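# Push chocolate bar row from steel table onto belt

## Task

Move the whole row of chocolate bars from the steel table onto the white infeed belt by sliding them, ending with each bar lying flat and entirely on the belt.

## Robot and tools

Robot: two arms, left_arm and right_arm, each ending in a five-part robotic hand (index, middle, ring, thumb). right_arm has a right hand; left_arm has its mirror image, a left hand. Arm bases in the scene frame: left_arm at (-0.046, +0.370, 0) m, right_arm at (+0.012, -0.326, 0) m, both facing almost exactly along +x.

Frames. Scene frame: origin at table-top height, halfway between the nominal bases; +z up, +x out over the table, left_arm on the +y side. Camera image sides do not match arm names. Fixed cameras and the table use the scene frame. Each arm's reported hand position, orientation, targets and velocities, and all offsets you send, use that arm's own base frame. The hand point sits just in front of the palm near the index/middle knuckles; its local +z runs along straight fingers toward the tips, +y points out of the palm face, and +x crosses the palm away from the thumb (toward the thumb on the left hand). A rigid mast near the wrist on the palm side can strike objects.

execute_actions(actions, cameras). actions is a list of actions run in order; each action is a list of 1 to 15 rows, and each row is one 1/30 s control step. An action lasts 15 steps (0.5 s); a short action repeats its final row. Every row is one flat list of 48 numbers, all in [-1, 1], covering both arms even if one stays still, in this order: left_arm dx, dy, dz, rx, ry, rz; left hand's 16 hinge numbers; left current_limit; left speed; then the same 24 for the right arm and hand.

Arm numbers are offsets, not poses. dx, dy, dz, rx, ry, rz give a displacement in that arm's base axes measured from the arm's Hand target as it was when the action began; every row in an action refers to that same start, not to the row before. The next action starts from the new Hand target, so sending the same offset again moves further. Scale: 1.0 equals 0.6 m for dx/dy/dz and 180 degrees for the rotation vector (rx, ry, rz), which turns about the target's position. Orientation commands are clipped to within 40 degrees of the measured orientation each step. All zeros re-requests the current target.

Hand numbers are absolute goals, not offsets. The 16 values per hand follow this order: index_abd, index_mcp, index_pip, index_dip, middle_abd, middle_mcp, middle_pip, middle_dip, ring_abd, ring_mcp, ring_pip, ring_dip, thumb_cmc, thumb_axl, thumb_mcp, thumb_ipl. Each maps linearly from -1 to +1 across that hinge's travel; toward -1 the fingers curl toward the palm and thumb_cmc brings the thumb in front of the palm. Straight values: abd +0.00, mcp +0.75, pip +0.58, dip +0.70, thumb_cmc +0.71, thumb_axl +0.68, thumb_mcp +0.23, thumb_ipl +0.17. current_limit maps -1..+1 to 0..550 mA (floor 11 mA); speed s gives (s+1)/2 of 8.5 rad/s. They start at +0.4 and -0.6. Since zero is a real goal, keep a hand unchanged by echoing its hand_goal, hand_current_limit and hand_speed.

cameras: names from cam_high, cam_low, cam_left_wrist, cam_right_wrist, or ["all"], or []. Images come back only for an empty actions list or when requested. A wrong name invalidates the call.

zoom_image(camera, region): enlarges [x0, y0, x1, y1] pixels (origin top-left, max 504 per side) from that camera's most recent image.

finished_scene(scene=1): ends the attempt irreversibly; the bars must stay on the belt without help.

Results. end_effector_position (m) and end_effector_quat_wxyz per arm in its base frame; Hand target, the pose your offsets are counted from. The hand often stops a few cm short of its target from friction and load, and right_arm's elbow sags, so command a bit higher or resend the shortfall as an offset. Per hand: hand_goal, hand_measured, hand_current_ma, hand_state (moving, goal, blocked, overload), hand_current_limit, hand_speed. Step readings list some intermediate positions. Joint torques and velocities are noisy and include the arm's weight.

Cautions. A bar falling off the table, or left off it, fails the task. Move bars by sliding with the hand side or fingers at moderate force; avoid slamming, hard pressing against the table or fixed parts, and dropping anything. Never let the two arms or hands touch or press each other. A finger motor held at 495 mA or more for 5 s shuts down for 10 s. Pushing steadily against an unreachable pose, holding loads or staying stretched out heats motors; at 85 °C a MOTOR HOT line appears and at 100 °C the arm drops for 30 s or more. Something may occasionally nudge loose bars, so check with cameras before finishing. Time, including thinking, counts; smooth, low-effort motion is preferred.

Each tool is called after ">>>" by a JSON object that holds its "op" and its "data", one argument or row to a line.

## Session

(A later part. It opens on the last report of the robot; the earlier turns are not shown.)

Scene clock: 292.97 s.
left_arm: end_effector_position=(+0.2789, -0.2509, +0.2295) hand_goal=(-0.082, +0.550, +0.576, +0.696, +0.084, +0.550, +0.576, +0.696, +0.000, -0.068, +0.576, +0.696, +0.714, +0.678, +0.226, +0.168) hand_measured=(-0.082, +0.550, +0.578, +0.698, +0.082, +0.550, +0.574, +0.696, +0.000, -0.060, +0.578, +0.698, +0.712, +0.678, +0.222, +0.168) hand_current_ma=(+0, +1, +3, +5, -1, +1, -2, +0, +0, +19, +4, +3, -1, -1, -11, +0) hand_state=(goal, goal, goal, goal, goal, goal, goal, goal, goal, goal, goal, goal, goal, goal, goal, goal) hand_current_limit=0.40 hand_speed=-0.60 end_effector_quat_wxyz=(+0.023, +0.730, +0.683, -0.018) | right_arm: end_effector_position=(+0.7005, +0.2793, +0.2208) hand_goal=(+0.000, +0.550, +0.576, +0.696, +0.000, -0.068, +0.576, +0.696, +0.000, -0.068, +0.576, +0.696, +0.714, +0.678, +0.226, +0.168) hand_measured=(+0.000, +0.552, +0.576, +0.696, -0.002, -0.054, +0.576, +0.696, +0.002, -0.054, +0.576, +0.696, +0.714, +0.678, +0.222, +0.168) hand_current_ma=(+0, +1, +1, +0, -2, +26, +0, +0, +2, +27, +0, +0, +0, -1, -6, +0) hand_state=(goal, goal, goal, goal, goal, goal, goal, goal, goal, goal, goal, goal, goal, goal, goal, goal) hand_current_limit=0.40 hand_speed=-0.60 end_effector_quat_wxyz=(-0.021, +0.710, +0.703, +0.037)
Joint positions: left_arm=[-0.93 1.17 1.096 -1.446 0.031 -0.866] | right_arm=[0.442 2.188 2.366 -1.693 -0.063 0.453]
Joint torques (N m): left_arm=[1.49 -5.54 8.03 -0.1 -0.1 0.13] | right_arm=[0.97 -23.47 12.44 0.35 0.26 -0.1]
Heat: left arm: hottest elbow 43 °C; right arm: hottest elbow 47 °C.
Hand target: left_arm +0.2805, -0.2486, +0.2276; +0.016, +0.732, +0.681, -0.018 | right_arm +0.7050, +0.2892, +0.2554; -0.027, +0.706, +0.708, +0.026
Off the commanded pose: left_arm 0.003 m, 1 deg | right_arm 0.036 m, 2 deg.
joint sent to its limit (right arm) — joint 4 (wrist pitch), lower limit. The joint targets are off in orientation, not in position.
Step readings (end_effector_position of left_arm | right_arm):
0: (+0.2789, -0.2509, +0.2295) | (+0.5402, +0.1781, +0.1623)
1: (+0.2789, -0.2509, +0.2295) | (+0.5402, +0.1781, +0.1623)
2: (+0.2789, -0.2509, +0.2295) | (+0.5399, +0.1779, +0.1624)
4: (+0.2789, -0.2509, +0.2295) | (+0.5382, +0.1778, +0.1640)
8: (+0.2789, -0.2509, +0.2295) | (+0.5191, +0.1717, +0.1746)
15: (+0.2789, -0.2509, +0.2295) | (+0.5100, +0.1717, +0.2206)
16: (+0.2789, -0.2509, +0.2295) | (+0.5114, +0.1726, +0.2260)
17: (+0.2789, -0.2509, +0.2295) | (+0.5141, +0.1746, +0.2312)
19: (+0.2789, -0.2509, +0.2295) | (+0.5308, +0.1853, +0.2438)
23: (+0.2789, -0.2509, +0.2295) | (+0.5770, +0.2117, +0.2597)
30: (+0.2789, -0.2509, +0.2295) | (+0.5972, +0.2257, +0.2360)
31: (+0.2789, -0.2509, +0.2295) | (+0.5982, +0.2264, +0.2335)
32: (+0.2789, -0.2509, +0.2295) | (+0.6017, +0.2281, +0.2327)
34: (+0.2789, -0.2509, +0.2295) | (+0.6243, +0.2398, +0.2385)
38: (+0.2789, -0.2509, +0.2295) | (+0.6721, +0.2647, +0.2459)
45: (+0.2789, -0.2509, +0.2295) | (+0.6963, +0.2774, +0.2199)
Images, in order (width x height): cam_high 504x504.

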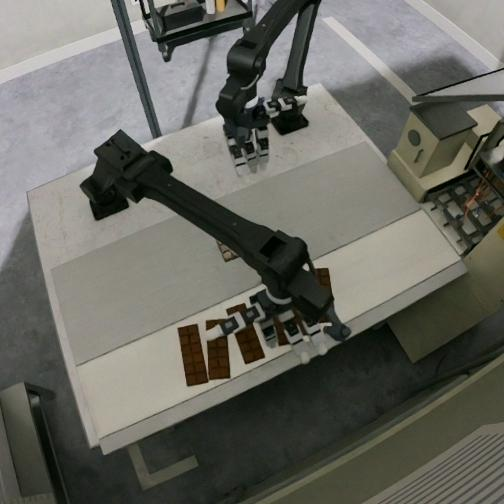

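>>> {"op": "execute_actions", "data": {
  "actions": [
    [[0,0,0,0,0,0,-0.083,0.549,0.576,0.696,0.083,0.549,0.576,0.696,0,-0.068,0.576,0.696,0.714,0.678,0.226,0.168,0.4,-0.6,-0.055,-0.005,-0.07,0,0,0,0,0.549,0.576,0.696,0,-0.068,0.576,0.696,0,-0.068,0.576,0.696,0.714,0.678,0.226,0.168,0.4,-0.6]],
    [[0,0,0,0,0,0,-0.083,0.549,0.576,0.696,0.083,0.549,0.576,0.696,0,-0.068,0.576,0.696,0.714,0.678,0.226,0.168,0.4,-0.6,0,0,-0.081,0,0,0,0,0.549,0.576,0.696,0,-0.068,0.576,0.696,0,-0.068,0.576,0.696,0.714,0.678,0.226,0.168,0.4,-0.6]]
  ],
  "cameras": ["cam_high"]
}}

>>> {"op": "zoom_image", "data": {
  "camera": "cam_high",
  "region": [170, 250, 340, 400]
}}

Scene clock: 295.43 s.
left_arm: end_effector_position=(+0.2789, -0.2509, +0.2295) hand_goal=(-0.082, +0.550, +0.576, +0.696, +0.084, +0.550, +0.576, +0.696, +0.000, -0.068, +0.576, +0.696, +0.714, +0.678, +0.226, +0.168) hand_measured=(-0.082, +0.550, +0.578, +0.698, +0.082, +0.550, +0.574, +0.696, +0.000, -0.060, +0.578, +0.698, +0.712, +0.678, +0.222, +0.168) hand_current_ma=(+0, +1, +3, +5, -1, +1, -2, +0, +0, +19, +4, +3, -1, -1, -11, +0) hand_state=(goal, goal, goal, goal, goal, goal, goal, goal, goal, goal, goal, goal, goal, goal, goal, goal) hand_current_limit=0.40 hand_speed=-0.60 end_effector_quat_wxyz=(+0.023, +0.730, +0.683, -0.018) | right_arm: end_effector_position=(+0.6718, +0.2818, +0.1683) hand_goal=(+0.000, +0.550, +0.576, +0.696, +0.000, -0.068, +0.576, +0.696, +0.000, -0.068, +0.576, +0.696, +0.714, +0.678, +0.226, +0.168) hand_measured=(-0.004, +0.550, +0.576, +0.696, -0.002, -0.054, +0.576, +0.696, +0.002, -0.054, +0.576, +0.696, +0.714, +0.678, +0.222, +0.168) hand_current_ma=(-3, +0, -1, +0, -1, +25, +0, +0, +2, +26, +0, +0, +0, -1, -8, +0) hand_state=(goal, goal, goal, goal, goal, goal, goal, goal, goal, goal, goal, goal, goal, goal, goal, goal) hand_current_limit=0.40 hand_speed=-0.60 end_effector_quat_wxyz=(-0.028, +0.706, +0.708, +0.021)
Joint positions: left_arm=[-0.93 1.17 1.096 -1.446 0.031 -0.866] | right_arm=[0.462 2.106 2.097 -1.539 -0.067 0.46]
Joint torques (N m): left_arm=[1.49 -5.54 8.05 -0.1 -0.1 0.13] | right_arm=[0.79 -21.19 7.41 1.36 0.13 0.02]
Heat: left arm: hottest elbow 43 °C; right arm: hottest elbow 46 °C.
Hand target: left_arm +0.2805, -0.2486, +0.2276; +0.016, +0.732, +0.681, -0.018 | right_arm +0.6720, +0.2862, +0.1648; -0.027, +0.706, +0.708, +0.026
Off the commanded pose: left_arm 0.003 m, 1 deg | right_arm 0.006 m, 1 deg.
Step readings (end_effector_position of left_arm | right_arm):
0: (+0.2789, -0.2509, +0.2295) | (+0.7005, +0.2793, +0.2208)
1: (+0.2789, -0.2509, +0.2295) | (+0.7004, +0.2796, +0.2208)
2: (+0.2789, -0.2509, +0.2295) | (+0.6999, +0.2800, +0.2201)
4: (+0.2789, -0.2509, +0.2295) | (+0.6941, +0.2813, +0.2155)
8: (+0.2789, -0.2509, +0.2295) | (+0.6791, +0.2773, +0.2006)
15: (+0.2789, -0.2509, +0.2295) | (+0.6734, +0.2794, +0.1869)
16: (+0.2789, -0.2509, +0.2295) | (+0.6735, +0.2794, +0.1864)
17: (+0.2789, -0.2509, +0.2295) | (+0.6740, +0.2796, +0.1846)
19: (+0.2789, -0.2509, +0.2295) | (+0.6736, +0.2799, +0.1791)
23: (+0.2789, -0.2509, +0.2295) | (+0.6700, +0.2795, +0.1668)
30: (+0.2789, -0.2509, +0.2295) | (+0.6717, +0.2818, +0.1679)
Images, in order (width x height): cam_high 504x504.

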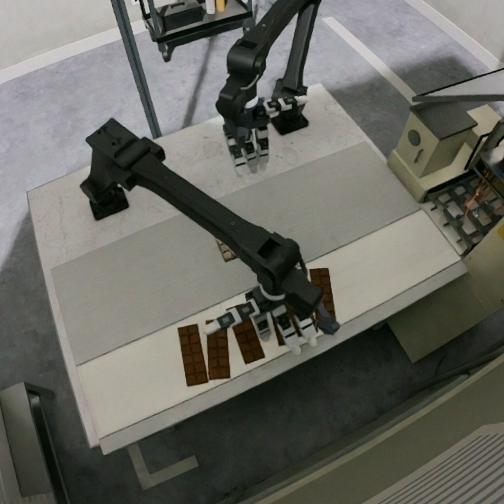

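Scaled by 2.965 from the camera's 504x504 image, which has a finer 720x720 frame.

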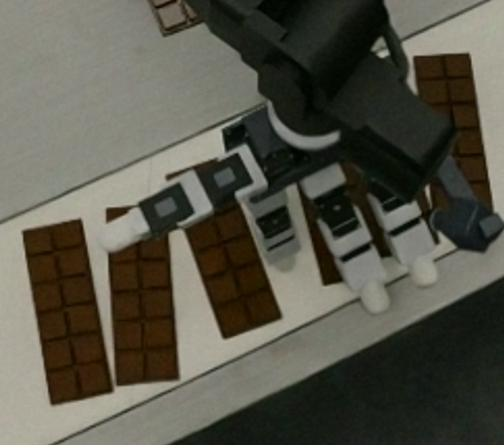

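>>> {"op": "execute_actions", "data": {
  "actions": [
    [[0,0,0,0,0,0,-0.083,0.549,0.576,0.696,0.083,0.549,0.576,0.696,0,-0.068,0.576,0.696,0.714,0.678,0.226,0.168,0.4,-0.6,0,-0.038,-0.009,0,0,0,0,0.549,0.576,0.696,0,-0.068,0.576,0.696,0,-0.068,0.576,0.696,0.714,0.678,0.226,0.168,0.4,-0.6]]
  ],
  "cameras": ["cam_high"]
}}

>>> {"op": "zoom_image", "data": {
  "camera": "cam_high",
  "region": [170, 280, 290, 400]
}}

Scene clock: 296.83 s.
left_arm: end_effector_position=(+0.2789, -0.2509, +0.2295) hand_goal=(-0.082, +0.550, +0.576, +0.696, +0.084, +0.550, +0.576, +0.696, +0.000, -0.068, +0.576, +0.696, +0.714, +0.678, +0.226, +0.168) hand_measured=(-0.082, +0.550, +0.578, +0.698, +0.082, +0.550, +0.574, +0.696, +0.000, -0.060, +0.578, +0.698, +0.712, +0.678, +0.222, +0.168) hand_current_ma=(+0, +1, +3, +5, -1, +1, -2, +0, +0, +19, +4, +3, -1, -1, -11, +0) hand_state=(goal, goal, goal, goal, goal, goal, goal, goal, goal, goal, goal, goal, goal, goal, goal, goal) hand_current_limit=0.40 hand_speed=-0.60 end_effector_quat_wxyz=(+0.023, +0.730, +0.683, -0.018) | right_arm: end_effector_position=(+0.6668, +0.2774, +0.1672) hand_goal=(+0.000, +0.550, +0.576, +0.696, +0.000, -0.068, +0.576, +0.696, +0.000, -0.068, +0.576, +0.696, +0.714, +0.678, +0.226, +0.168) hand_measured=(-0.028, +0.536, +0.568, +0.692, -0.002, -0.054, +0.576, +0.696, +0.002, -0.054, +0.576, +0.696, +0.714, +0.678, +0.222, +0.168) hand_current_ma=(-50, -25, -13, -4, -1, +25, +0, +0, +2, +26, +0, +0, +0, -1, -8, +0) hand_state=(blocked, goal, goal, goal, goal, goal, goal, goal, goal, goal, goal, goal, goal, goal, goal, goal) hand_current_limit=0.40 hand_speed=-0.60 end_effector_quat_wxyz=(-0.028, +0.701, +0.712, +0.029)
Joint positions: left_arm=[-0.93 1.17 1.096 -1.446 0.031 -0.866] | right_arm=[0.456 2.071 2.033 -1.497 -0.072 0.442]
Joint torques (N m): left_arm=[1.49 -5.54 8.03 -0.12 -0.1 0.13] | right_arm=[-1.49 -20.13 7.23 1.06 0.32 -0.12]
Heat: left arm: hottest elbow 43 °C; right arm: hottest elbow 46 °C.
Hand target: left_arm +0.2805, -0.2486, +0.2276; +0.016, +0.732, +0.681, -0.018 | right_arm +0.6720, +0.2635, +0.1594; -0.027, +0.706, +0.708, +0.026
Off the commanded pose: left_arm 0.003 m, 1 deg | right_arm 0.017 m, 1 deg.
Step readings (end_effector_position of left_arm | right_arm):
0: (+0.2789, -0.2509, +0.2295) | (+0.6718, +0.2818, +0.1683)
1: (+0.2789, -0.2509, +0.2295) | (+0.6718, +0.2818, +0.1680)
2: (+0.2789, -0.2509, +0.2295) | (+0.6712, +0.2816, +0.1675)
4: (+0.2789, -0.2509, +0.2295) | (+0.6691, +0.2806, +0.1677)
8: (+0.2789, -0.2509, +0.2295) | (+0.6669, +0.2787, +0.1673)
15: (+0.2789, -0.2509, +0.2295) | (+0.6668, +0.2774, +0.1673)
Images, in order (width x height): cam_high 504x504.

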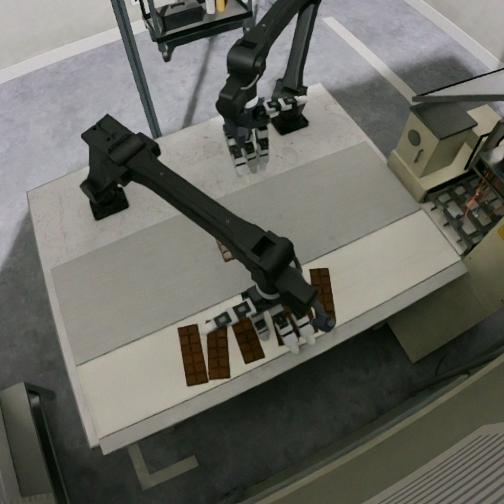

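Scaled by 4.200 from the camera's 504x504 image, which has a finer 720x720 frame.

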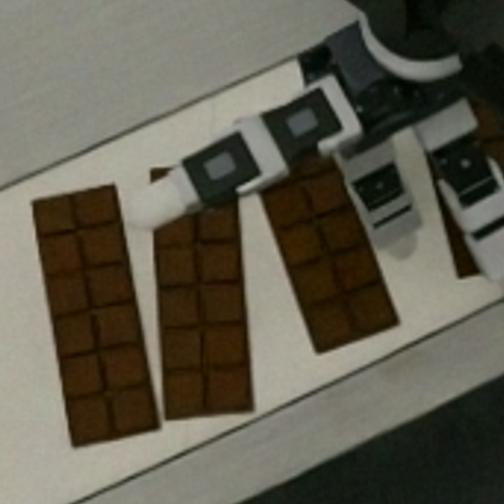

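>>> {"op": "execute_actions", "data": {
  "actions": [
    [[0,0,0,0,0,0,-0.083,0.549,0.576,0.696,0.083,0.549,0.576,0.696,0,-0.068,0.576,0.696,0.714,0.678,0.226,0.168,0.4,-0.6,0.004,-0.028,-0.006,0,0,0,0,0.549,0.576,0.696,0,-0.068,0.576,0.696,0,-0.068,0.576,0.696,0.714,0.678,0.226,0.168,0.4,-0.6]]
  ],
  "cameras": ["cam_high"]
}}

>>> {"op": "zoom_image", "data": {
  "camera": "cam_high",
  "region": [170, 280, 290, 400]
}}

Scene clock: 298.13 s.
left_arm: end_effector_position=(+0.2789, -0.2509, +0.2295) hand_goal=(-0.082, +0.550, +0.576, +0.696, +0.084, +0.550, +0.576, +0.696, +0.000, -0.068, +0.576, +0.696, +0.714, +0.678, +0.226, +0.168) hand_measured=(-0.082, +0.550, +0.578, +0.698, +0.082, +0.550, +0.574, +0.696, +0.000, -0.060, +0.578, +0.698, +0.712, +0.678, +0.222, +0.168) hand_current_ma=(+0, +1, +3, +5, -1, +1, -2, +0, +0, +19, +4, +3, -1, -1, -11, +0) hand_state=(goal, goal, goal, goal, goal, goal, goal, goal, goal, goal, goal, goal, goal, goal, goal, goal) hand_current_limit=0.40 hand_speed=-0.60 end_effector_quat_wxyz=(+0.023, +0.730, +0.683, -0.018) | right_arm: end_effector_position=(+0.6671, +0.2713, +0.1673) hand_goal=(+0.000, +0.550, +0.576, +0.696, +0.000, -0.068, +0.576, +0.696, +0.000, -0.068, +0.576, +0.696, +0.714, +0.678, +0.226, +0.168) hand_measured=(-0.064, +0.540, +0.568, +0.692, -0.002, -0.054, +0.576, +0.696, +0.002, -0.054, +0.576, +0.696, +0.714, +0.678, +0.222, +0.168) hand_current_ma=(-152, -19, -13, -4, -1, +25, +0, +0, +2, +26, +0, +0, +0, -1, -8, +0) hand_state=(blocked, goal, goal, goal, goal, goal, goal, goal, goal, goal, goal, goal, goal, goal, goal, goal) hand_current_limit=0.40 hand_speed=-0.60 end_effector_quat_wxyz=(-0.032, +0.695, +0.718, +0.036)
Joint positions: left_arm=[-0.93 1.17 1.096 -1.446 0.031 -0.866] | right_arm=[0.442 2.053 2.003 -1.476 -0.086 0.411]
Joint torques (N m): left_arm=[1.49 -5.54 8.05 -0.12 -0.1 0.13] | right_arm=[-2.32 -19.9 7.02 0.96 0.85 -0.06]
Heat: left arm: hottest elbow 43 °C; right arm: hottest elbow 46 °C.
Hand target: left_arm +0.2805, -0.2486, +0.2276; +0.016, +0.732, +0.681, -0.018 | right_arm +0.6744, +0.2468, +0.1561; -0.027, +0.705, +0.708, +0.026
Off the commanded pose: left_arm 0.003 m, 1 deg | right_arm 0.028 m, 2 deg.
Step readings (end_effector_position of left_arm | right_arm):
0: (+0.2789, -0.2509, +0.2295) | (+0.6668, +0.2775, +0.1672)
1: (+0.2789, -0.2509, +0.2295) | (+0.6668, +0.2772, +0.1673)
2: (+0.2789, -0.2509, +0.2295) | (+0.6667, +0.2771, +0.1669)
4: (+0.2789, -0.2509, +0.2295) | (+0.6665, +0.2757, +0.1674)
8: (+0.2789, -0.2509, +0.2295) | (+0.6669, +0.2721, +0.1670)
15: (+0.2789, -0.2509, +0.2295) | (+0.6671, +0.2712, +0.1670)
Images, in order (width x height): cam_high 504x504.

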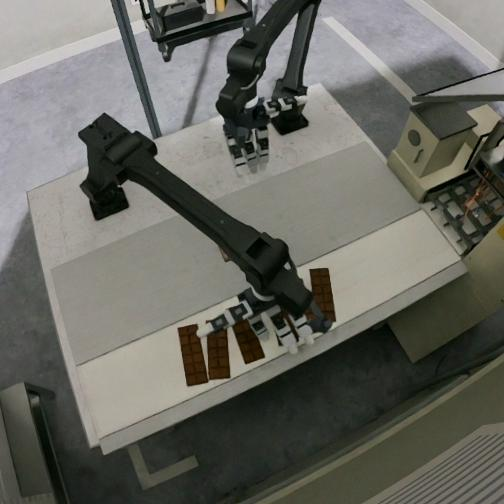

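Scaled by 4.200 from the camera's 504x504 image, which has a finer 720x720 frame.

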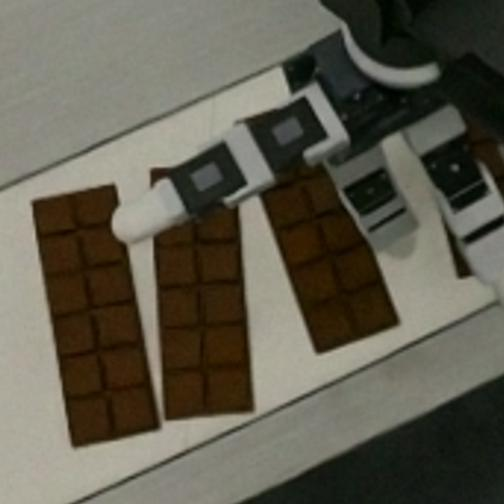

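>>> {"op": "execute_actions", "data": {
  "actions": [
    [[0,0,0,0,0,0,-0.083,0.549,0.576,0.696,0.083,0.549,0.576,0.696,0,-0.068,0.576,0.696,0.714,0.678,0.226,0.168,0.4,-0.6,0.002,-0.022,-0.003,0,0,0,0,0.549,0.576,0.696,0,-0.068,0.576,0.696,0,-0.068,0.576,0.696,0.714,0.678,0.226,0.168,0.4,-0.6]]
  ],
  "cameras": ["cam_high"]
}}

>>> {"op": "zoom_image", "data": {
  "camera": "cam_high",
  "region": [170, 280, 290, 400]
}}

Scene clock: 299.30 s.
left_arm: end_effector_position=(+0.2789, -0.2509, +0.2295) hand_goal=(-0.082, +0.550, +0.576, +0.696, +0.084, +0.550, +0.576, +0.696, +0.000, -0.068, +0.576, +0.696, +0.714, +0.678, +0.226, +0.168) hand_measured=(-0.082, +0.550, +0.578, +0.698, +0.082, +0.550, +0.574, +0.696, +0.000, -0.060, +0.578, +0.698, +0.712, +0.678, +0.222, +0.168) hand_current_ma=(+0, +1, +3, +5, -1, +1, -2, +0, +0, +19, +4, +3, -1, -1, -11, +0) hand_state=(goal, goal, goal, goal, goal, goal, goal, goal, goal, goal, goal, goal, goal, goal, goal, goal) hand_current_limit=0.40 hand_speed=-0.60 end_effector_quat_wxyz=(+0.023, +0.730, +0.683, -0.018) | right_arm: end_effector_position=(+0.6690, +0.2598, +0.1670) hand_goal=(+0.000, +0.550, +0.576, +0.696, +0.000, -0.068, +0.576, +0.696, +0.000, -0.068, +0.576, +0.696, +0.714, +0.678, +0.226, +0.168) hand_measured=(-0.070, +0.538, +0.568, +0.692, -0.002, -0.054, +0.576, +0.696, +0.002, -0.054, +0.576, +0.696, +0.714, +0.678, +0.222, +0.168) hand_current_ma=(-173, -19, -13, -4, -1, +25, +0, +0, +2, +26, +0, +0, +0, -1, -8, +0) hand_state=(blocked, goal, goal, goal, goal, goal, goal, goal, goal, goal, goal, goal, goal, goal, goal, goal) hand_current_limit=0.40 hand_speed=-0.60 end_effector_quat_wxyz=(-0.032, +0.693, +0.719, +0.038)
Joint positions: left_arm=[-0.93 1.17 1.096 -1.446 0.031 -0.866] | right_arm=[0.424 2.039 1.98 -1.464 -0.088 0.39]
Joint torques (N m): left_arm=[1.49 -5.6 8.03 -0.12 -0.1 0.13] | right_arm=[-2.49 -19.55 6.93 0.87 0.91 -0.03]
Heat: left arm: hottest elbow 43 °C; right arm: hottest elbow 46 °C.
Hand target: left_arm +0.2805, -0.2486, +0.2276; +0.016, +0.732, +0.681, -0.018 | right_arm +0.6757, +0.2334, +0.1540; -0.027, +0.706, +0.708, +0.026
Off the commanded pose: left_arm 0.003 m, 1 deg | right_arm 0.030 m, 2 deg.
Step readings (end_effector_position of left_arm | right_arm):
0: (+0.2789, -0.2509, +0.2295) | (+0.6670, +0.2713, +0.1671)
1: (+0.2789, -0.2509, +0.2295) | (+0.6672, +0.2711, +0.1671)
2: (+0.2789, -0.2509, +0.2295) | (+0.6671, +0.2708, +0.1668)
4: (+0.2789, -0.2509, +0.2295) | (+0.6668, +0.2700, +0.1673)
8: (+0.2789, -0.2509, +0.2295) | (+0.6674, +0.2650, +0.1673)
15: (+0.2789, -0.2509, +0.2295) | (+0.6689, +0.2597, +0.1670)
Images, in order (width x height): cam_high 504x504.

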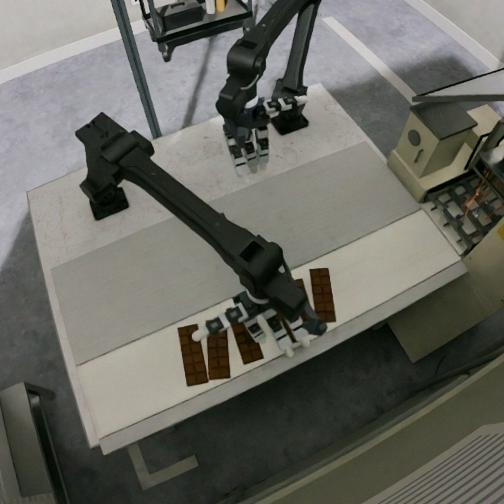

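Scaled by 4.200 from the camera's 504x504 image, which has a finer 720x720 frame.

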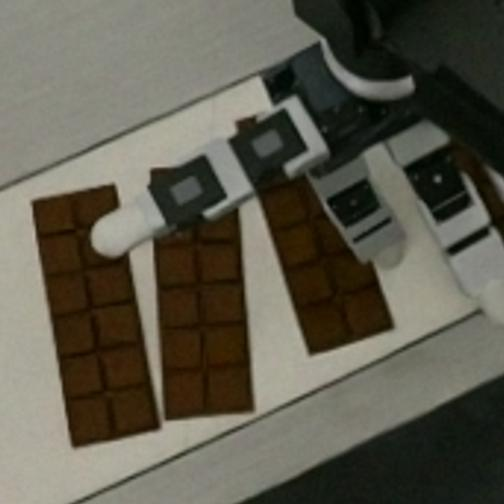

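>>> {"op": "execute_actions", "data": {
  "actions": [
    [[0,0,0,0,0,0,-0.083,0.549,0.576,0.696,0.083,0.549,0.576,0.696,0,-0.068,0.576,0.696,0.714,0.678,0.226,0.168,0.4,-0.6,0.002,-0.016,-0.002,0,0,0,0,0.549,0.576,0.696,0,-0.068,0.576,0.696,0,-0.068,0.576,0.696,0.714,0.678,0.226,0.168,0.4,-0.6]]
  ],
  "cameras": ["cam_high"]
}}

>>> {"op": "zoom_image", "data": {
  "camera": "cam_high",
  "region": [170, 280, 290, 400]
}}

Scene clock: 300.57 s.
left_arm: end_effector_position=(+0.2789, -0.2509, +0.2295) hand_goal=(-0.082, +0.550, +0.576, +0.696, +0.084, +0.550, +0.576, +0.696, +0.000, -0.068, +0.576, +0.696, +0.714, +0.678, +0.226, +0.168) hand_measured=(-0.082, +0.550, +0.578, +0.698, +0.082, +0.550, +0.574, +0.696, +0.000, -0.060, +0.578, +0.698, +0.712, +0.678, +0.222, +0.168) hand_current_ma=(+0, +1, +3, +5, -1, +1, -2, +0, +0, +19, +4, +3, -1, -1, -11, +0) hand_state=(goal, goal, goal, goal, goal, goal, goal, goal, goal, goal, goal, goal, goal, goal, goal, goal) hand_current_limit=0.40 hand_speed=-0.60 end_effector_quat_wxyz=(+0.023, +0.730, +0.683, -0.018) | right_arm: end_effector_position=(+0.6703, +0.2522, +0.1669) hand_goal=(+0.000, +0.550, +0.576, +0.696, +0.000, -0.068, +0.576, +0.696, +0.000, -0.068, +0.576, +0.696, +0.714, +0.678, +0.226, +0.168) hand_measured=(-0.074, +0.538, +0.568, +0.692, -0.002, -0.054, +0.576, +0.696, +0.002, -0.054, +0.576, +0.696, +0.714, +0.678, +0.222, +0.168) hand_current_ma=(-186, -19, -13, -4, -1, +25, +0, +0, +2, +26, +0, +0, +0, -1, -8, +0) hand_state=(blocked, goal, goal, goal, goal, goal, goal, goal, goal, goal, goal, goal, goal, goal, goal, goal) hand_current_limit=0.40 hand_speed=-0.60 end_effector_quat_wxyz=(-0.032, +0.692, +0.720, +0.040)
Joint positions: left_arm=[-0.93 1.17 1.096 -1.446 0.031 -0.866] | right_arm=[0.411 2.031 1.966 -1.456 -0.091 0.374]
Joint torques (N m): left_arm=[1.49 -5.54 8.03 -0.12 -0.1 0.13] | right_arm=[-2.49 -19.31 6.91 0.83 1 -0.03]
Heat: left arm: hottest elbow 43 °C; right arm: hottest elbow 46 °C.
Hand target: left_arm +0.2805, -0.2486, +0.2276; +0.016, +0.732, +0.681, -0.018 | right_arm +0.6768, +0.2240, +0.1529; -0.027, +0.706, +0.708, +0.026
Off the commanded pose: left_arm 0.003 m, 1 deg | right_arm 0.032 m, 3 deg.
Step readings (end_effector_position of left_arm | right_arm):
0: (+0.2789, -0.2509, +0.2295) | (+0.6689, +0.2598, +0.1672)
1: (+0.2789, -0.2509, +0.2295) | (+0.6689, +0.2598, +0.1671)
2: (+0.2789, -0.2509, +0.2295) | (+0.6689, +0.2595, +0.1669)
4: (+0.2789, -0.2509, +0.2295) | (+0.6686, +0.2593, +0.1670)
8: (+0.2789, -0.2509, +0.2295) | (+0.6688, +0.2572, +0.1670)
15: (+0.2789, -0.2509, +0.2295) | (+0.6703, +0.2522, +0.1669)
Images, in order (width x height): cam_high 504x504.

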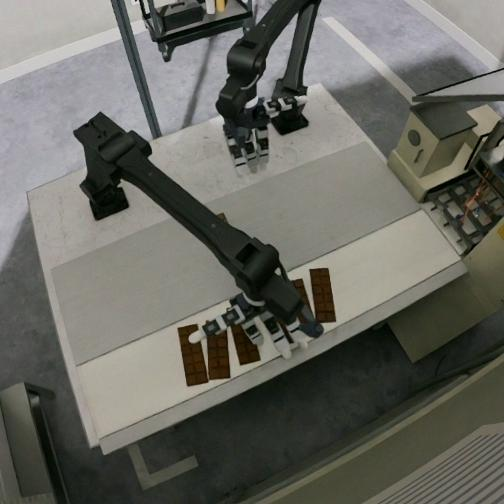

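Scaled by 4.200 from the camera's 504x504 image, which has a finer 720x720 frame.

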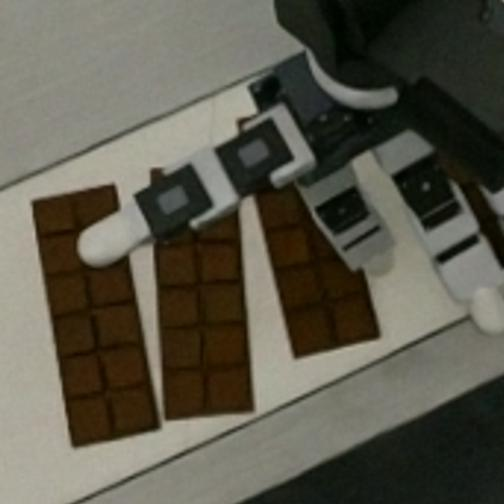

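>>> {"op": "execute_actions", "data": {
  "actions": [
    [[0,0,0,0,0,0,-0.083,0.549,0.576,0.696,0.083,0.549,0.576,0.696,0,-0.068,0.576,0.696,0.714,0.678,0.226,0.168,0.4,-0.6,0,0.05,0.01,0,0,0,0,0.549,0.576,0.696,0,-0.068,0.576,0.696,0,-0.068,0.576,0.696,0.714,0.678,0.226,0.168,0.4,-0.6],[0,0,0,0,0,0,-0.083,0.549,0.576,0.696,0.083,0.549,0.576,0.696,0,-0.068,0.576,0.696,0.714,0.678,0.226,0.168,0.4,-0.6,0,0.05,0.01,0,0,0,0,0.549,0.576,0.696,0,-0.068,0.576,0.696,0,-0.068,0.576,0.696,0.714,0.678,0.226,0.168,0.4,-0.6],[0,0,0,0,0,0,-0.083,0.549,0.576,0.696,0.083,0.549,0.576,0.696,0,-0.068,0.576,0.696,0.714,0.678,0.226,0.168,0.4,-0.6,0,0.05,0.01,0,0,0,0,0.549,0.576,0.696,0,-0.068,0.576,0.696,0,-0.068,0.576,0.696,0.714,0.678,0.226,0.168,0.4,-0.6],[0,0,0,0,0,0,-0.083,0.549,0.576,0.696,0.083,0.549,0.576,0.696,0,-0.068,0.576,0.696,0.714,0.678,0.226,0.168,0.4,-0.6,0,0.05,0.02,0,0,0,0,0.549,0.576,0.696,0,-0.068,0.576,0.696,0,-0.068,0.576,0.696,0.714,0.678,0.226,0.168,0.4,-0.6],[0,0,0,0,0,0,-0.083,0.549,0.576,0.696,0.083,0.549,0.576,0.696,0,-0.068,0.576,0.696,0.714,0.678,0.226,0.168,0.4,-0.6,0,0.05,0.16,0,0,0,0,0.549,0.576,0.696,0,-0.068,0.576,0.696,0,-0.068,0.576,0.696,0.714,0.678,0.226,0.168,0.4,-0.6]],
    [[0,0,0,0,0,0,-0.083,0.549,0.576,0.696,0.083,0.549,0.576,0.696,0,-0.068,0.576,0.696,0.714,0.678,0.226,0.168,0.4,-0.6,0.1,-0.165,0,0,-0.09,0,0,0.549,0.576,0.696,0,-0.068,0.576,0.696,0,-0.068,0.576,0.696,0.714,0.678,0.226,0.168,0.4,-0.6]]
  ],
  "cameras": ["cam_high"]
}}

>>> {"op": "zoom_image", "data": {
  "camera": "cam_high",
  "region": [160, 270, 300, 410]
}}

Scene clock: 306.57 s.
left_arm: end_effector_position=(+0.2789, -0.2509, +0.2295) hand_goal=(-0.082, +0.550, +0.576, +0.696, +0.084, +0.550, +0.576, +0.696, +0.000, -0.068, +0.576, +0.696, +0.714, +0.678, +0.226, +0.168) hand_measured=(-0.082, +0.550, +0.578, +0.698, +0.082, +0.550, +0.574, +0.696, +0.000, -0.060, +0.578, +0.698, +0.712, +0.678, +0.222, +0.168) hand_current_ma=(+0, +1, +3, +5, -1, +1, -2, +0, +0, +19, +4, +3, -1, -1, -11, +0) hand_state=(goal, goal, goal, goal, goal, goal, goal, goal, goal, goal, goal, goal, goal, goal, goal, goal) hand_current_limit=0.40 hand_speed=-0.60 end_effector_quat_wxyz=(+0.023, +0.730, +0.683, -0.018) | right_arm: end_effector_position=(+0.7350, +0.1524, +0.2268) hand_goal=(+0.000, +0.550, +0.576, +0.696, +0.000, -0.068, +0.576, +0.696, +0.000, -0.068, +0.576, +0.696, +0.714, +0.678, +0.226, +0.168) hand_measured=(-0.002, +0.550, +0.574, +0.694, -0.002, -0.054, +0.576, +0.696, +0.002, -0.054, +0.576, +0.696, +0.714, +0.678, +0.222, +0.168) hand_current_ma=(-1, +0, -2, -2, -1, +25, +0, +0, +2, +26, +0, +0, +0, -1, -8, +0) hand_state=(goal, goal, goal, goal, goal, goal, goal, goal, goal, goal, goal, goal, goal, goal, goal, goal) hand_current_limit=0.40 hand_speed=-0.60 end_effector_quat_wxyz=(+0.062, +0.701, +0.702, +0.105)
Joint positions: left_arm=[-0.93 1.17 1.096 -1.446 0.031 -0.866] | right_arm=[0.264 1.976 1.968 -1.318 0.002 0.263]
Joint torques (N m): left_arm=[1.55 -5.6 8.03 -0.12 -0.1 0.13] | right_arm=[0.56 -22.3 8.75 1.7 0.17 -0.15]
Heat: left arm: hottest elbow 43 °C; right arm: hottest elbow 45 °C.
Hand target: left_arm +0.2805, -0.2486, +0.2276; +0.016, +0.732, +0.681, -0.018 | right_arm +0.7369, +0.1549, +0.2491; +0.073, +0.695, +0.704, +0.125
Off the commanded pose: left_arm 0.003 m, 1 deg | right_arm 0.022 m, 3 deg.
Step readings (end_effector_position of left_arm | right_arm):
0: (+0.2789, -0.2509, +0.2295) | (+0.6703, +0.2522, +0.1669)
1: (+0.2789, -0.2509, +0.2295) | (+0.6703, +0.2522, +0.1669)
2: (+0.2789, -0.2509, +0.2295) | (+0.6703, +0.2522, +0.1669)
4: (+0.2789, -0.2509, +0.2295) | (+0.6701, +0.2525, +0.1669)
8: (+0.2789, -0.2509, +0.2295) | (+0.6663, +0.2490, +0.1754)
15: (+0.2789, -0.2509, +0.2295) | (+0.6674, +0.2481, +0.2192)
16: (+0.2789, -0.2509, +0.2295) | (+0.6687, +0.2479, +0.2244)
17: (+0.2789, -0.2509, +0.2295) | (+0.6742, +0.2419, +0.2307)
19: (+0.2789, -0.2509, +0.2295) | (+0.6851, +0.2339, +0.2359)
23: (+0.2789, -0.2509, +0.2295) | (+0.7081, +0.1899, +0.2360)
30: (+0.2789, -0.2509, +0.2295) | (+0.7352, +0.1285, +0.2278)
Images, in order (width x height): cam_high 504x504.

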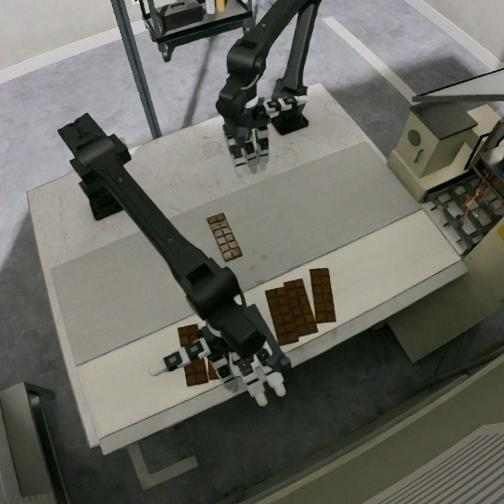

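Scaled by 3.600 from the camera's 504x504 image, which has a finer 720x720 frame.

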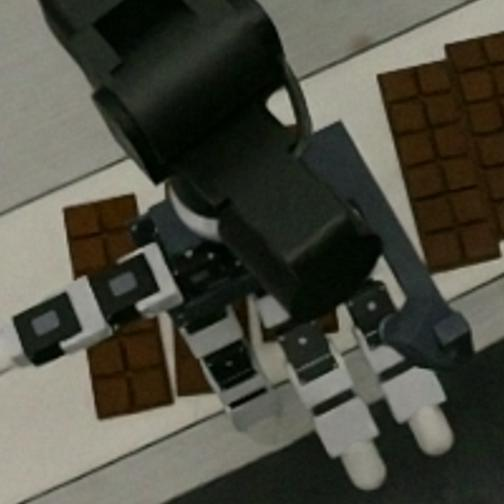

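>>> {"op": "execute_actions", "data": {
  "actions": [
    [[0,0,0,0,0,0,-0.083,0.549,0.576,0.696,0.083,0.549,0.576,0.696,0,-0.068,0.576,0.696,0.714,0.678,0.226,0.168,0.4,-0.6,-0.015,0,-0.128,0,0,0,0,0.549,0.576,0.696,0,-0.068,0.576,0.696,0,-0.068,0.576,0.696,0.714,0.678,0.226,0.168,0.4,-0.6]]
  ],
  "cameras": ["cam_high"]
}}

>>> {"op": "zoom_image", "data": {
  "camera": "cam_high",
  "region": [160, 270, 300, 410]
}}

Scene clock: 308.20 s.
left_arm: end_effector_position=(+0.2789, -0.2509, +0.2295) hand_goal=(-0.082, +0.550, +0.576, +0.696, +0.084, +0.550, +0.576, +0.696, +0.000, -0.068, +0.576, +0.696, +0.714, +0.678, +0.226, +0.168) hand_measured=(-0.082, +0.550, +0.578, +0.698, +0.082, +0.550, +0.574, +0.696, +0.000, -0.060, +0.578, +0.698, +0.712, +0.678, +0.222, +0.168) hand_current_ma=(+0, +1, +3, +5, -1, +1, -2, +0, +0, +19, +4, +3, -1, -1, -11, +0) hand_state=(goal, goal, goal, goal, goal, goal, goal, goal, goal, goal, goal, goal, goal, goal, goal, goal) hand_current_limit=0.40 hand_speed=-0.60 end_effector_quat_wxyz=(+0.023, +0.730, +0.683, -0.018) | right_arm: end_effector_position=(+0.7247, +0.1512, +0.1789) hand_goal=(+0.000, +0.550, +0.576, +0.696, +0.000, -0.068, +0.576, +0.696, +0.000, -0.068, +0.576, +0.696, +0.714, +0.678, +0.226, +0.168) hand_measured=(-0.004, +0.554, +0.578, +0.698, +0.000, -0.052, +0.578, +0.696, +0.002, -0.052, +0.578, +0.696, +0.716, +0.678, +0.220, +0.168) hand_current_ma=(-4, +6, +2, +1, +0, +30, +1, +0, +1, +32, +1, +0, +1, -1, -10, +0) hand_state=(goal, goal, goal, goal, goal, goal, goal, goal, goal, goal, goal, goal, goal, goal, goal, goal) hand_current_limit=0.40 hand_speed=-0.60 end_effector_quat_wxyz=(+0.071, +0.699, +0.701, +0.121)
Joint positions: left_arm=[-0.93 1.17 1.096 -1.446 0.031 -0.866] | right_arm=[0.267 1.936 1.767 -1.12 0.003 0.264]
Joint torques (N m): left_arm=[1.49 -5.6 8.05 -0.12 -0.1 0.13] | right_arm=[0.5 -18.37 7.92 2.04 0.15 -0.12]
Heat: left arm: hottest elbow 43 °C; right arm: hottest elbow 45 °C.
Hand target: left_arm +0.2805, -0.2486, +0.2276; +0.016, +0.732, +0.681, -0.018 | right_arm +0.7278, +0.1549, +0.1721; +0.073, +0.695, +0.704, +0.125
Off the commanded pose: left_arm 0.003 m, 1 deg | right_arm 0.008 m, 1 deg.
Step readings (end_effector_position of left_arm | right_arm):
0: (+0.2789, -0.2509, +0.2295) | (+0.7350, +0.1524, +0.2268)
1: (+0.2789, -0.2509, +0.2295) | (+0.7348, +0.1524, +0.2256)
2: (+0.2789, -0.2509, +0.2295) | (+0.7351, +0.1525, +0.2234)
4: (+0.2789, -0.2509, +0.2295) | (+0.7326, +0.1518, +0.2139)
8: (+0.2789, -0.2509, +0.2295) | (+0.7229, +0.1492, +0.1791)
15: (+0.2789, -0.2509, +0.2295) | (+0.7244, +0.1512, +0.1791)
Images, in order (width x height): cam_high 504x504.

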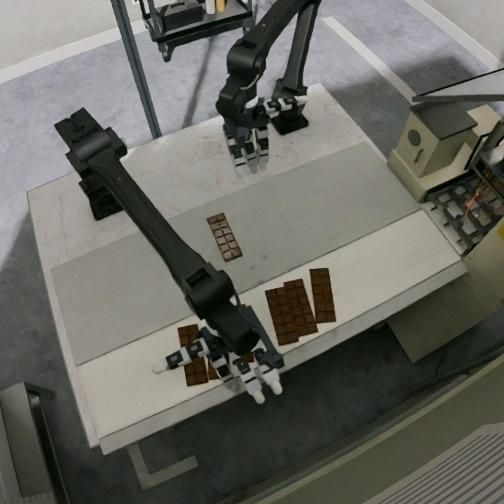

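Scaled by 3.600 from the camera's 504x504 image, which has a finer 720x720 frame.

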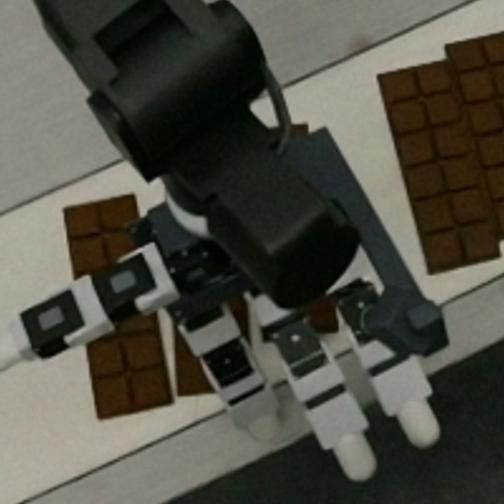

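>>> {"op": "execute_actions", "data": {
  "actions": [
    [[0,0,0,0,0,0,-0.083,0.549,0.576,0.696,0.083,0.549,0.576,0.696,0,-0.068,0.576,0.696,0.714,0.678,0.226,0.168,0.4,-0.6,-0.005,-0.004,-0.02,0,0,0,0,0.549,0.576,0.696,0,-0.068,0.576,0.696,0,-0.068,0.576,0.696,0.714,0.678,0.226,0.168,0.4,-0.6]]
  ],
  "cameras": ["cam_high"]
}}

>>> {"op": "zoom_image", "data": {
  "camera": "cam_high",
  "region": [180, 330, 280, 410]
}}

Scene clock: 309.47 s.
left_arm: end_effector_position=(+0.2789, -0.2509, +0.2295) hand_goal=(-0.082, +0.550, +0.576, +0.696, +0.084, +0.550, +0.576, +0.696, +0.000, -0.068, +0.576, +0.696, +0.714, +0.678, +0.226, +0.168) hand_measured=(-0.082, +0.550, +0.578, +0.698, +0.082, +0.550, +0.574, +0.696, +0.000, -0.060, +0.578, +0.698, +0.712, +0.678, +0.222, +0.168) hand_current_ma=(+0, +1, +3, +5, -1, +1, -2, +0, +0, +19, +4, +3, -1, -1, -11, +0) hand_state=(goal, goal, goal, goal, goal, goal, goal, goal, goal, goal, goal, goal, goal, goal, goal, goal) hand_current_limit=0.40 hand_speed=-0.60 end_effector_quat_wxyz=(+0.023, +0.730, +0.683, -0.018) | right_arm: end_effector_position=(+0.7221, +0.1505, +0.1778) hand_goal=(+0.000, +0.550, +0.576, +0.696, +0.000, -0.068, +0.576, +0.696, +0.000, -0.068, +0.576, +0.696, +0.714, +0.678, +0.226, +0.168) hand_measured=(-0.004, +0.550, +0.578, +0.698, +0.000, -0.052, +0.578, +0.696, +0.002, -0.052, +0.578, +0.696, +0.716, +0.678, +0.220, +0.168) hand_current_ma=(-5, +1, +2, +1, +0, +30, +1, +0, +1, +32, +1, +0, +1, -1, -10, +0) hand_state=(goal, goal, goal, goal, goal, goal, goal, goal, goal, goal, goal, goal, goal, goal, goal, goal) hand_current_limit=0.40 hand_speed=-0.60 end_effector_quat_wxyz=(+0.075, +0.698, +0.700, +0.128)
Joint positions: left_arm=[-0.93 1.17 1.096 -1.446 0.031 -0.866] | right_arm=[0.267 1.921 1.734 -1.087 0.003 0.264]
Joint torques (N m): left_arm=[1.49 -5.54 8.05 -0.1 -0.1 0.13] | right_arm=[0.44 -17.38 7.43 2.07 0.11 -0.16]
Heat: left arm: hottest elbow 43 °C; right arm: hottest elbow 45 °C.
Hand target: left_arm +0.2805, -0.2486, +0.2276; +0.016, +0.732, +0.681, -0.018 | right_arm +0.7249, +0.1525, +0.1601; +0.073, +0.695, +0.704, +0.125
Off the commanded pose: left_arm 0.003 m, 1 deg | right_arm 0.018 m, 1 deg.
Step readings (end_effector_position of left_arm | right_arm):
0: (+0.2789, -0.2509, +0.2295) | (+0.7247, +0.1512, +0.1789)
1: (+0.2789, -0.2509, +0.2295) | (+0.7246, +0.1512, +0.1788)
2: (+0.2789, -0.2509, +0.2295) | (+0.7246, +0.1512, +0.1782)
4: (+0.2789, -0.2509, +0.2295) | (+0.7237, +0.1510, +0.1783)
8: (+0.2789, -0.2509, +0.2295) | (+0.7224, +0.1506, +0.1779)
15: (+0.2789, -0.2509, +0.2295) | (+0.7221, +0.1505, +0.1780)
Images, in order (width x height): cam_high 504x504.

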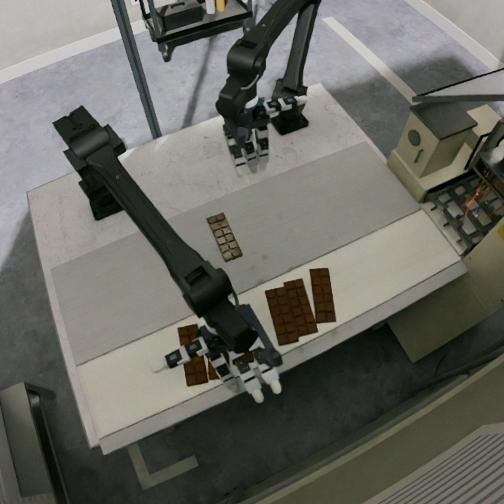

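Scaled by 5.040 from the camera's 504x504 image, which has a finer 720x720 frame.

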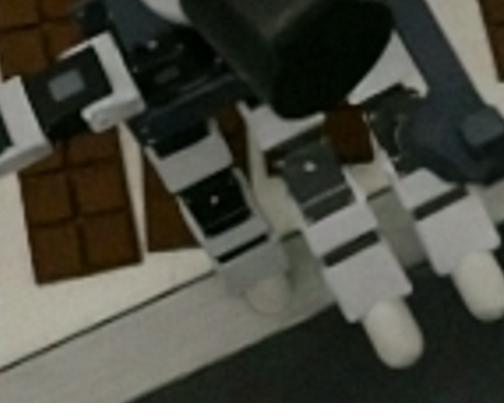

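>>> {"op": "execute_actions", "data": {
  "actions": [
    [[0,0,0,0,0,0,-0.083,0.549,0.576,0.696,0.083,0.549,0.576,0.696,0,-0.068,0.576,0.696,0.714,0.678,0.226,0.168,0.4,-0.6,-0.02,-0.004,-0.01,0,0,0,0,0.549,0.576,0.696,0,-0.068,0.576,0.696,0,-0.068,0.576,0.696,0.714,0.678,0.226,0.168,0.4,-0.6]]
  ],
  "cameras": ["cam_high", "cam_right_wrist"]
}}

>>> {"op": "zoom_image", "data": {
  "camera": "cam_high",
  "region": [180, 330, 280, 410]
}}

Scene clock: 312.67 s.
left_arm: end_effector_position=(+0.2789, -0.2509, +0.2295) hand_goal=(-0.082, +0.550, +0.576, +0.696, +0.084, +0.550, +0.576, +0.696, +0.000, -0.068, +0.576, +0.696, +0.714, +0.678, +0.226, +0.168) hand_measured=(-0.082, +0.550, +0.578, +0.698, +0.082, +0.550, +0.574, +0.696, +0.000, -0.060, +0.578, +0.698, +0.712, +0.678, +0.222, +0.168) hand_current_ma=(+0, +1, +3, +5, -1, +1, -2, +0, +0, +19, +4, +3, -1, -1, -11, +0) hand_state=(goal, goal, goal, goal, goal, goal, goal, goal, goal, goal, goal, goal, goal, goal, goal, goal) hand_current_limit=0.40 hand_speed=-0.60 end_effector_quat_wxyz=(+0.023, +0.730, +0.683, -0.018) | right_arm: end_effector_position=(+0.7143, +0.1485, +0.1745) hand_goal=(+0.000, +0.550, +0.576, +0.696, +0.000, -0.068, +0.576, +0.696, +0.000, -0.068, +0.576, +0.696, +0.714, +0.678, +0.226, +0.168) hand_measured=(-0.016, +0.528, +0.562, +0.690, +0.000, -0.052, +0.578, +0.696, +0.002, -0.052, +0.578, +0.696, +0.716, +0.678, +0.220, +0.168) hand_current_ma=(-23, -46, -25, -7, +0, +30, +1, +0, +1, +32, +1, +0, +1, -1, -10, +0) hand_state=(goal, blocked, goal, goal, goal, goal, goal, goal, goal, goal, goal, goal, goal, goal, goal, goal) hand_current_limit=0.40 hand_speed=-0.60 end_effector_quat_wxyz=(+0.079, +0.697, +0.700, +0.134)
Joint positions: left_arm=[-0.93 1.17 1.096 -1.446 0.031 -0.866] | right_arm=[0.267 1.894 1.679 -1.043 0.003 0.262]
Joint torques (N m): left_arm=[1.49 -5.54 8.05 -0.1 -0.1 0.13] | right_arm=[0.5 -17.08 7.19 1.74 0.12 -0.13]
Heat: left arm: hottest elbow 43 °C; right arm: hottest elbow 45 °C.
Hand target: left_arm +0.2805, -0.2486, +0.2276; +0.016, +0.732, +0.681, -0.018 | right_arm +0.7128, +0.1501, +0.1543; +0.073, +0.695, +0.704, +0.125
Off the commanded pose: left_arm 0.003 m, 1 deg | right_arm 0.020 m, 1 deg.
Step readings (end_effector_position of left_arm | right_arm):
0: (+0.2789, -0.2509, +0.2295) | (+0.7221, +0.1505, +0.1778)
1: (+0.2789, -0.2509, +0.2295) | (+0.7220, +0.1505, +0.1779)
2: (+0.2789, -0.2509, +0.2295) | (+0.7214, +0.1503, +0.1773)
4: (+0.2789, -0.2509, +0.2295) | (+0.7191, +0.1497, +0.1766)
8: (+0.2789, -0.2509, +0.2295) | (+0.7148, +0.1486, +0.1743)
15: (+0.2789, -0.2509, +0.2295) | (+0.7143, +0.1485, +0.1743)
Images, in order (width x height): cam_high 504x504, cam_right_wrist 672x504.

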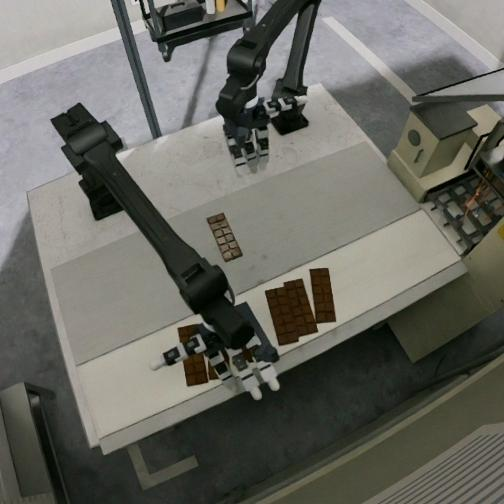

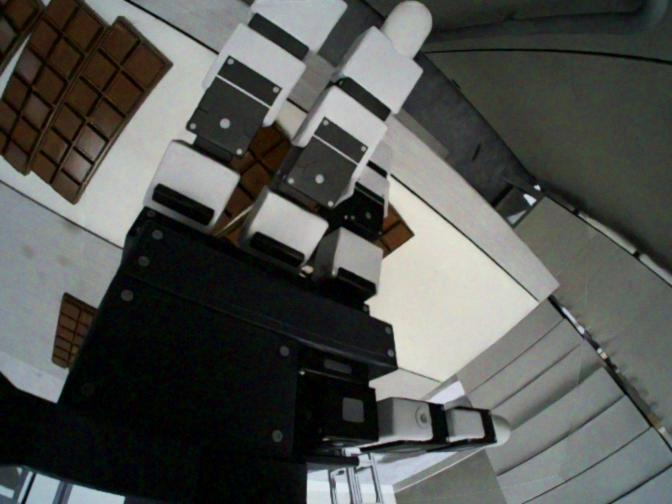

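Scaled by 5.040 from the camera's 504x504 image, which has a finer 720x720 frame.

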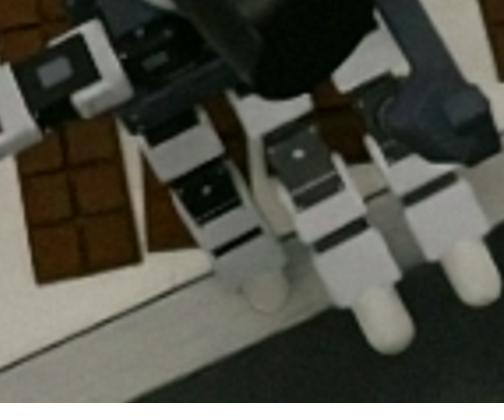

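>>> {"op": "execute_actions", "data": {
  "actions": [
    [[0,0,0,0,0,0,-0.083,0.549,0.576,0.696,0.083,0.549,0.576,0.696,0,-0.068,0.576,0.696,0.714,0.678,0.226,0.168,0.4,-0.6,-0.025,0,0.025,0,0,0,0,0.549,0.576,0.696,0,-0.068,0.576,0.696,0,-0.068,0.576,0.696,0.714,0.678,0.226,0.168,0.4,-0.6]]
  ],
  "cameras": ["cam_high"]
}}

>>> {"op": "zoom_image", "data": {
  "camera": "cam_high",
  "region": [180, 330, 280, 410]
}}

Scene clock: 313.93 s.
left_arm: end_effector_position=(+0.2789, -0.2509, +0.2295) hand_goal=(-0.082, +0.550, +0.576, +0.696, +0.084, +0.550, +0.576, +0.696, +0.000, -0.068, +0.576, +0.696, +0.714, +0.678, +0.226, +0.168) hand_measured=(-0.082, +0.550, +0.578, +0.698, +0.082, +0.550, +0.574, +0.696, +0.000, -0.060, +0.578, +0.698, +0.712, +0.678, +0.222, +0.168) hand_current_ma=(+0, +1, +3, +5, -1, +1, -2, +0, +0, +19, +4, +3, -1, -1, -11, +0) hand_state=(goal, goal, goal, goal, goal, goal, goal, goal, goal, goal, goal, goal, goal, goal, goal, goal) hand_current_limit=0.40 hand_speed=-0.60 end_effector_quat_wxyz=(+0.023, +0.730, +0.683, -0.018) | right_arm: end_effector_position=(+0.7049, +0.1473, +0.1713) hand_goal=(+0.000, +0.550, +0.576, +0.696, +0.000, -0.068, +0.576, +0.696, +0.000, -0.068, +0.576, +0.696, +0.714, +0.678, +0.226, +0.168) hand_measured=(-0.018, +0.504, +0.544, +0.678, +0.000, -0.052, +0.578, +0.696, +0.002, -0.052, +0.578, +0.696, +0.716, +0.678, +0.220, +0.168) hand_current_ma=(-29, -125, -74, -32, +0, +30, +1, +0, +1, +32, +1, +0, +1, -1, -10, +0) hand_state=(goal, blocked, blocked, goal, goal, goal, goal, goal, goal, goal, goal, goal, goal, goal, goal, goal) hand_current_limit=0.40 hand_speed=-0.60 end_effector_quat_wxyz=(+0.077, +0.696, +0.702, +0.130)
Joint positions: left_arm=[-0.93 1.17 1.096 -1.446 0.031 -0.866] | right_arm=[0.268 1.875 1.645 -1.038 0.003 0.259]
Joint torques (N m): left_arm=[1.49 -5.6 8.03 -0.12 -0.1 0.13] | right_arm=[0.67 -19.08 7.51 0.99 0.22 -0.03]
Heat: left arm: hottest elbow 43 °C; right arm: hottest elbow 45 °C.
Hand target: left_arm +0.2805, -0.2486, +0.2276; +0.016, +0.732, +0.681, -0.018 | right_arm +0.6978, +0.1501, +0.1691; +0.073, +0.695, +0.704, +0.125
Off the commanded pose: left_arm 0.003 m, 1 deg | right_arm 0.008 m, 1 deg.
Step readings (end_effector_position of left_arm | right_arm):
0: (+0.2789, -0.2509, +0.2295) | (+0.7143, +0.1485, +0.1745)
1: (+0.2789, -0.2509, +0.2295) | (+0.7142, +0.1485, +0.1743)
2: (+0.2789, -0.2509, +0.2295) | (+0.7136, +0.1483, +0.1742)
4: (+0.2789, -0.2509, +0.2295) | (+0.7113, +0.1481, +0.1734)
8: (+0.2789, -0.2509, +0.2295) | (+0.7067, +0.1478, +0.1714)
15: (+0.2789, -0.2509, +0.2295) | (+0.7050, +0.1473, +0.1715)
Images, in order (width x height): cam_high 504x504.

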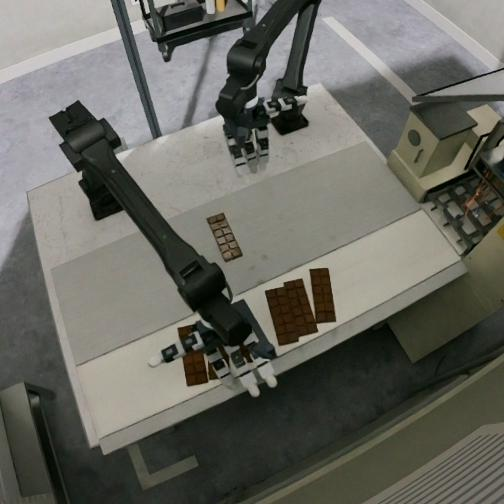

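Scaled by 5.040 from the camera's 504x504 image, which has a finer 720x720 frame.

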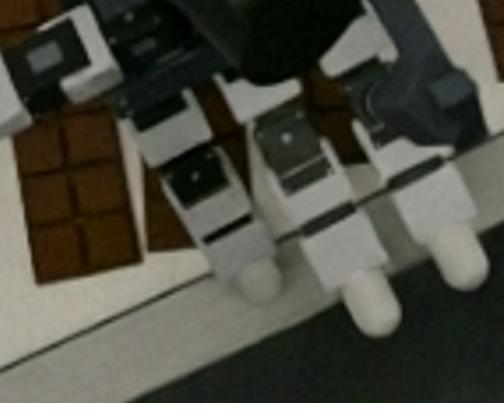

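>>> {"op": "execute_actions", "data": {
  "actions": [
    [[0,0,0,0,0,0,-0.083,0.549,0.576,0.696,0.083,0.549,0.576,0.696,0,-0.068,0.576,0.696,0.714,0.678,0.226,0.168,0.4,-0.6,-0.015,0,0.028,0,0,0,0,0.549,0.576,0.696,0,-0.068,0.576,0.696,0,-0.068,0.576,0.696,0.714,0.678,0.226,0.168,0.4,-0.6]]
  ],
  "cameras": ["cam_high"]
}}

>>> {"op": "zoom_image", "data": {
  "camera": "cam_high",
  "region": [180, 330, 280, 410]
}}

Scene clock: 315.30 s.
left_arm: end_effector_position=(+0.2789, -0.2509, +0.2295) hand_goal=(-0.082, +0.550, +0.576, +0.696, +0.084, +0.550, +0.576, +0.696, +0.000, -0.068, +0.576, +0.696, +0.714, +0.678, +0.226, +0.168) hand_measured=(-0.082, +0.550, +0.578, +0.698, +0.082, +0.550, +0.574, +0.696, +0.000, -0.060, +0.578, +0.698, +0.712, +0.678, +0.222, +0.168) hand_current_ma=(+0, +1, +3, +5, -1, +1, -2, +0, +0, +19, +4, +3, -1, -1, -11, +0) hand_state=(goal, goal, goal, goal, goal, goal, goal, goal, goal, goal, goal, goal, goal, goal, goal, goal) hand_current_limit=0.40 hand_speed=-0.60 end_effector_quat_wxyz=(+0.023, +0.730, +0.683, -0.018) | right_arm: end_effector_position=(+0.6956, +0.1455, +0.1762) hand_goal=(+0.000, +0.550, +0.576, +0.696, +0.000, -0.068, +0.576, +0.696, +0.000, -0.068, +0.576, +0.696, +0.714, +0.678, +0.226, +0.168) hand_measured=(-0.004, +0.536, +0.562, +0.686, +0.000, -0.052, +0.578, +0.696, +0.002, -0.052, +0.578, +0.696, +0.716, +0.678, +0.220, +0.168) hand_current_ma=(-3, -25, -23, -14, +0, +30, +1, +0, +1, +32, +1, +0, +1, -1, -10, +0) hand_state=(goal, goal, goal, goal, goal, goal, goal, goal, goal, goal, goal, goal, goal, goal, goal, goal) hand_current_limit=0.40 hand_speed=-0.60 end_effector_quat_wxyz=(+0.073, +0.696, +0.703, +0.124)
Joint positions: left_arm=[-0.93 1.17 1.096 -1.446 0.031 -0.866] | right_arm=[0.269 1.854 1.633 -1.061 0.003 0.259]
Joint torques (N m): left_arm=[1.49 -5.54 8.03 -0.12 -0.1 0.13] | right_arm=[0.97 -19.55 8.21 0.65 0.25 0.02]
Heat: left arm: hottest elbow 43 °C; right arm: hottest elbow 45 °C.
Hand target: left_arm +0.2805, -0.2486, +0.2276; +0.016, +0.732, +0.681, -0.018 | right_arm +0.6887, +0.1501, +0.1859; +0.073, +0.695, +0.704, +0.125
Off the commanded pose: left_arm 0.003 m, 1 deg | right_arm 0.013 m, 0 deg.
Step readings (end_effector_position of left_arm | right_arm):
0: (+0.2789, -0.2509, +0.2295) | (+0.7049, +0.1473, +0.1713)
1: (+0.2789, -0.2509, +0.2295) | (+0.7049, +0.1473, +0.1713)
2: (+0.2789, -0.2509, +0.2295) | (+0.7049, +0.1473, +0.1719)
4: (+0.2789, -0.2509, +0.2295) | (+0.7031, +0.1468, +0.1726)
8: (+0.2789, -0.2509, +0.2295) | (+0.6978, +0.1455, +0.1745)
15: (+0.2789, -0.2509, +0.2295) | (+0.6956, +0.1455, +0.1762)
Images, in order (width x height): cam_high 504x504.

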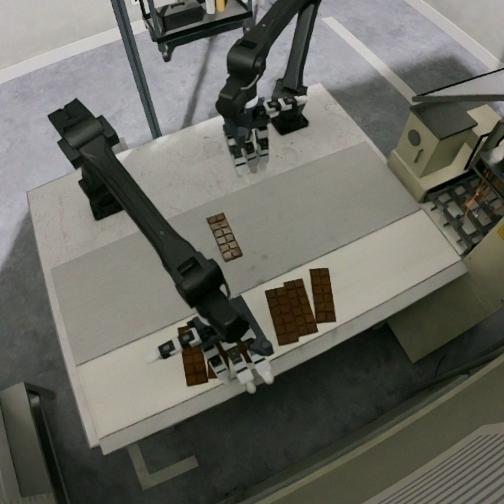

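Scaled by 5.040 from the camera's 504x504 image, which has a finer 720x720 frame.

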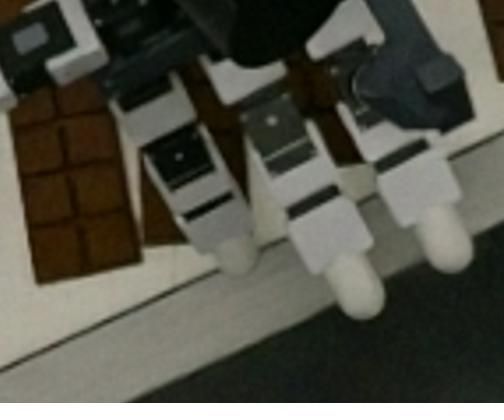

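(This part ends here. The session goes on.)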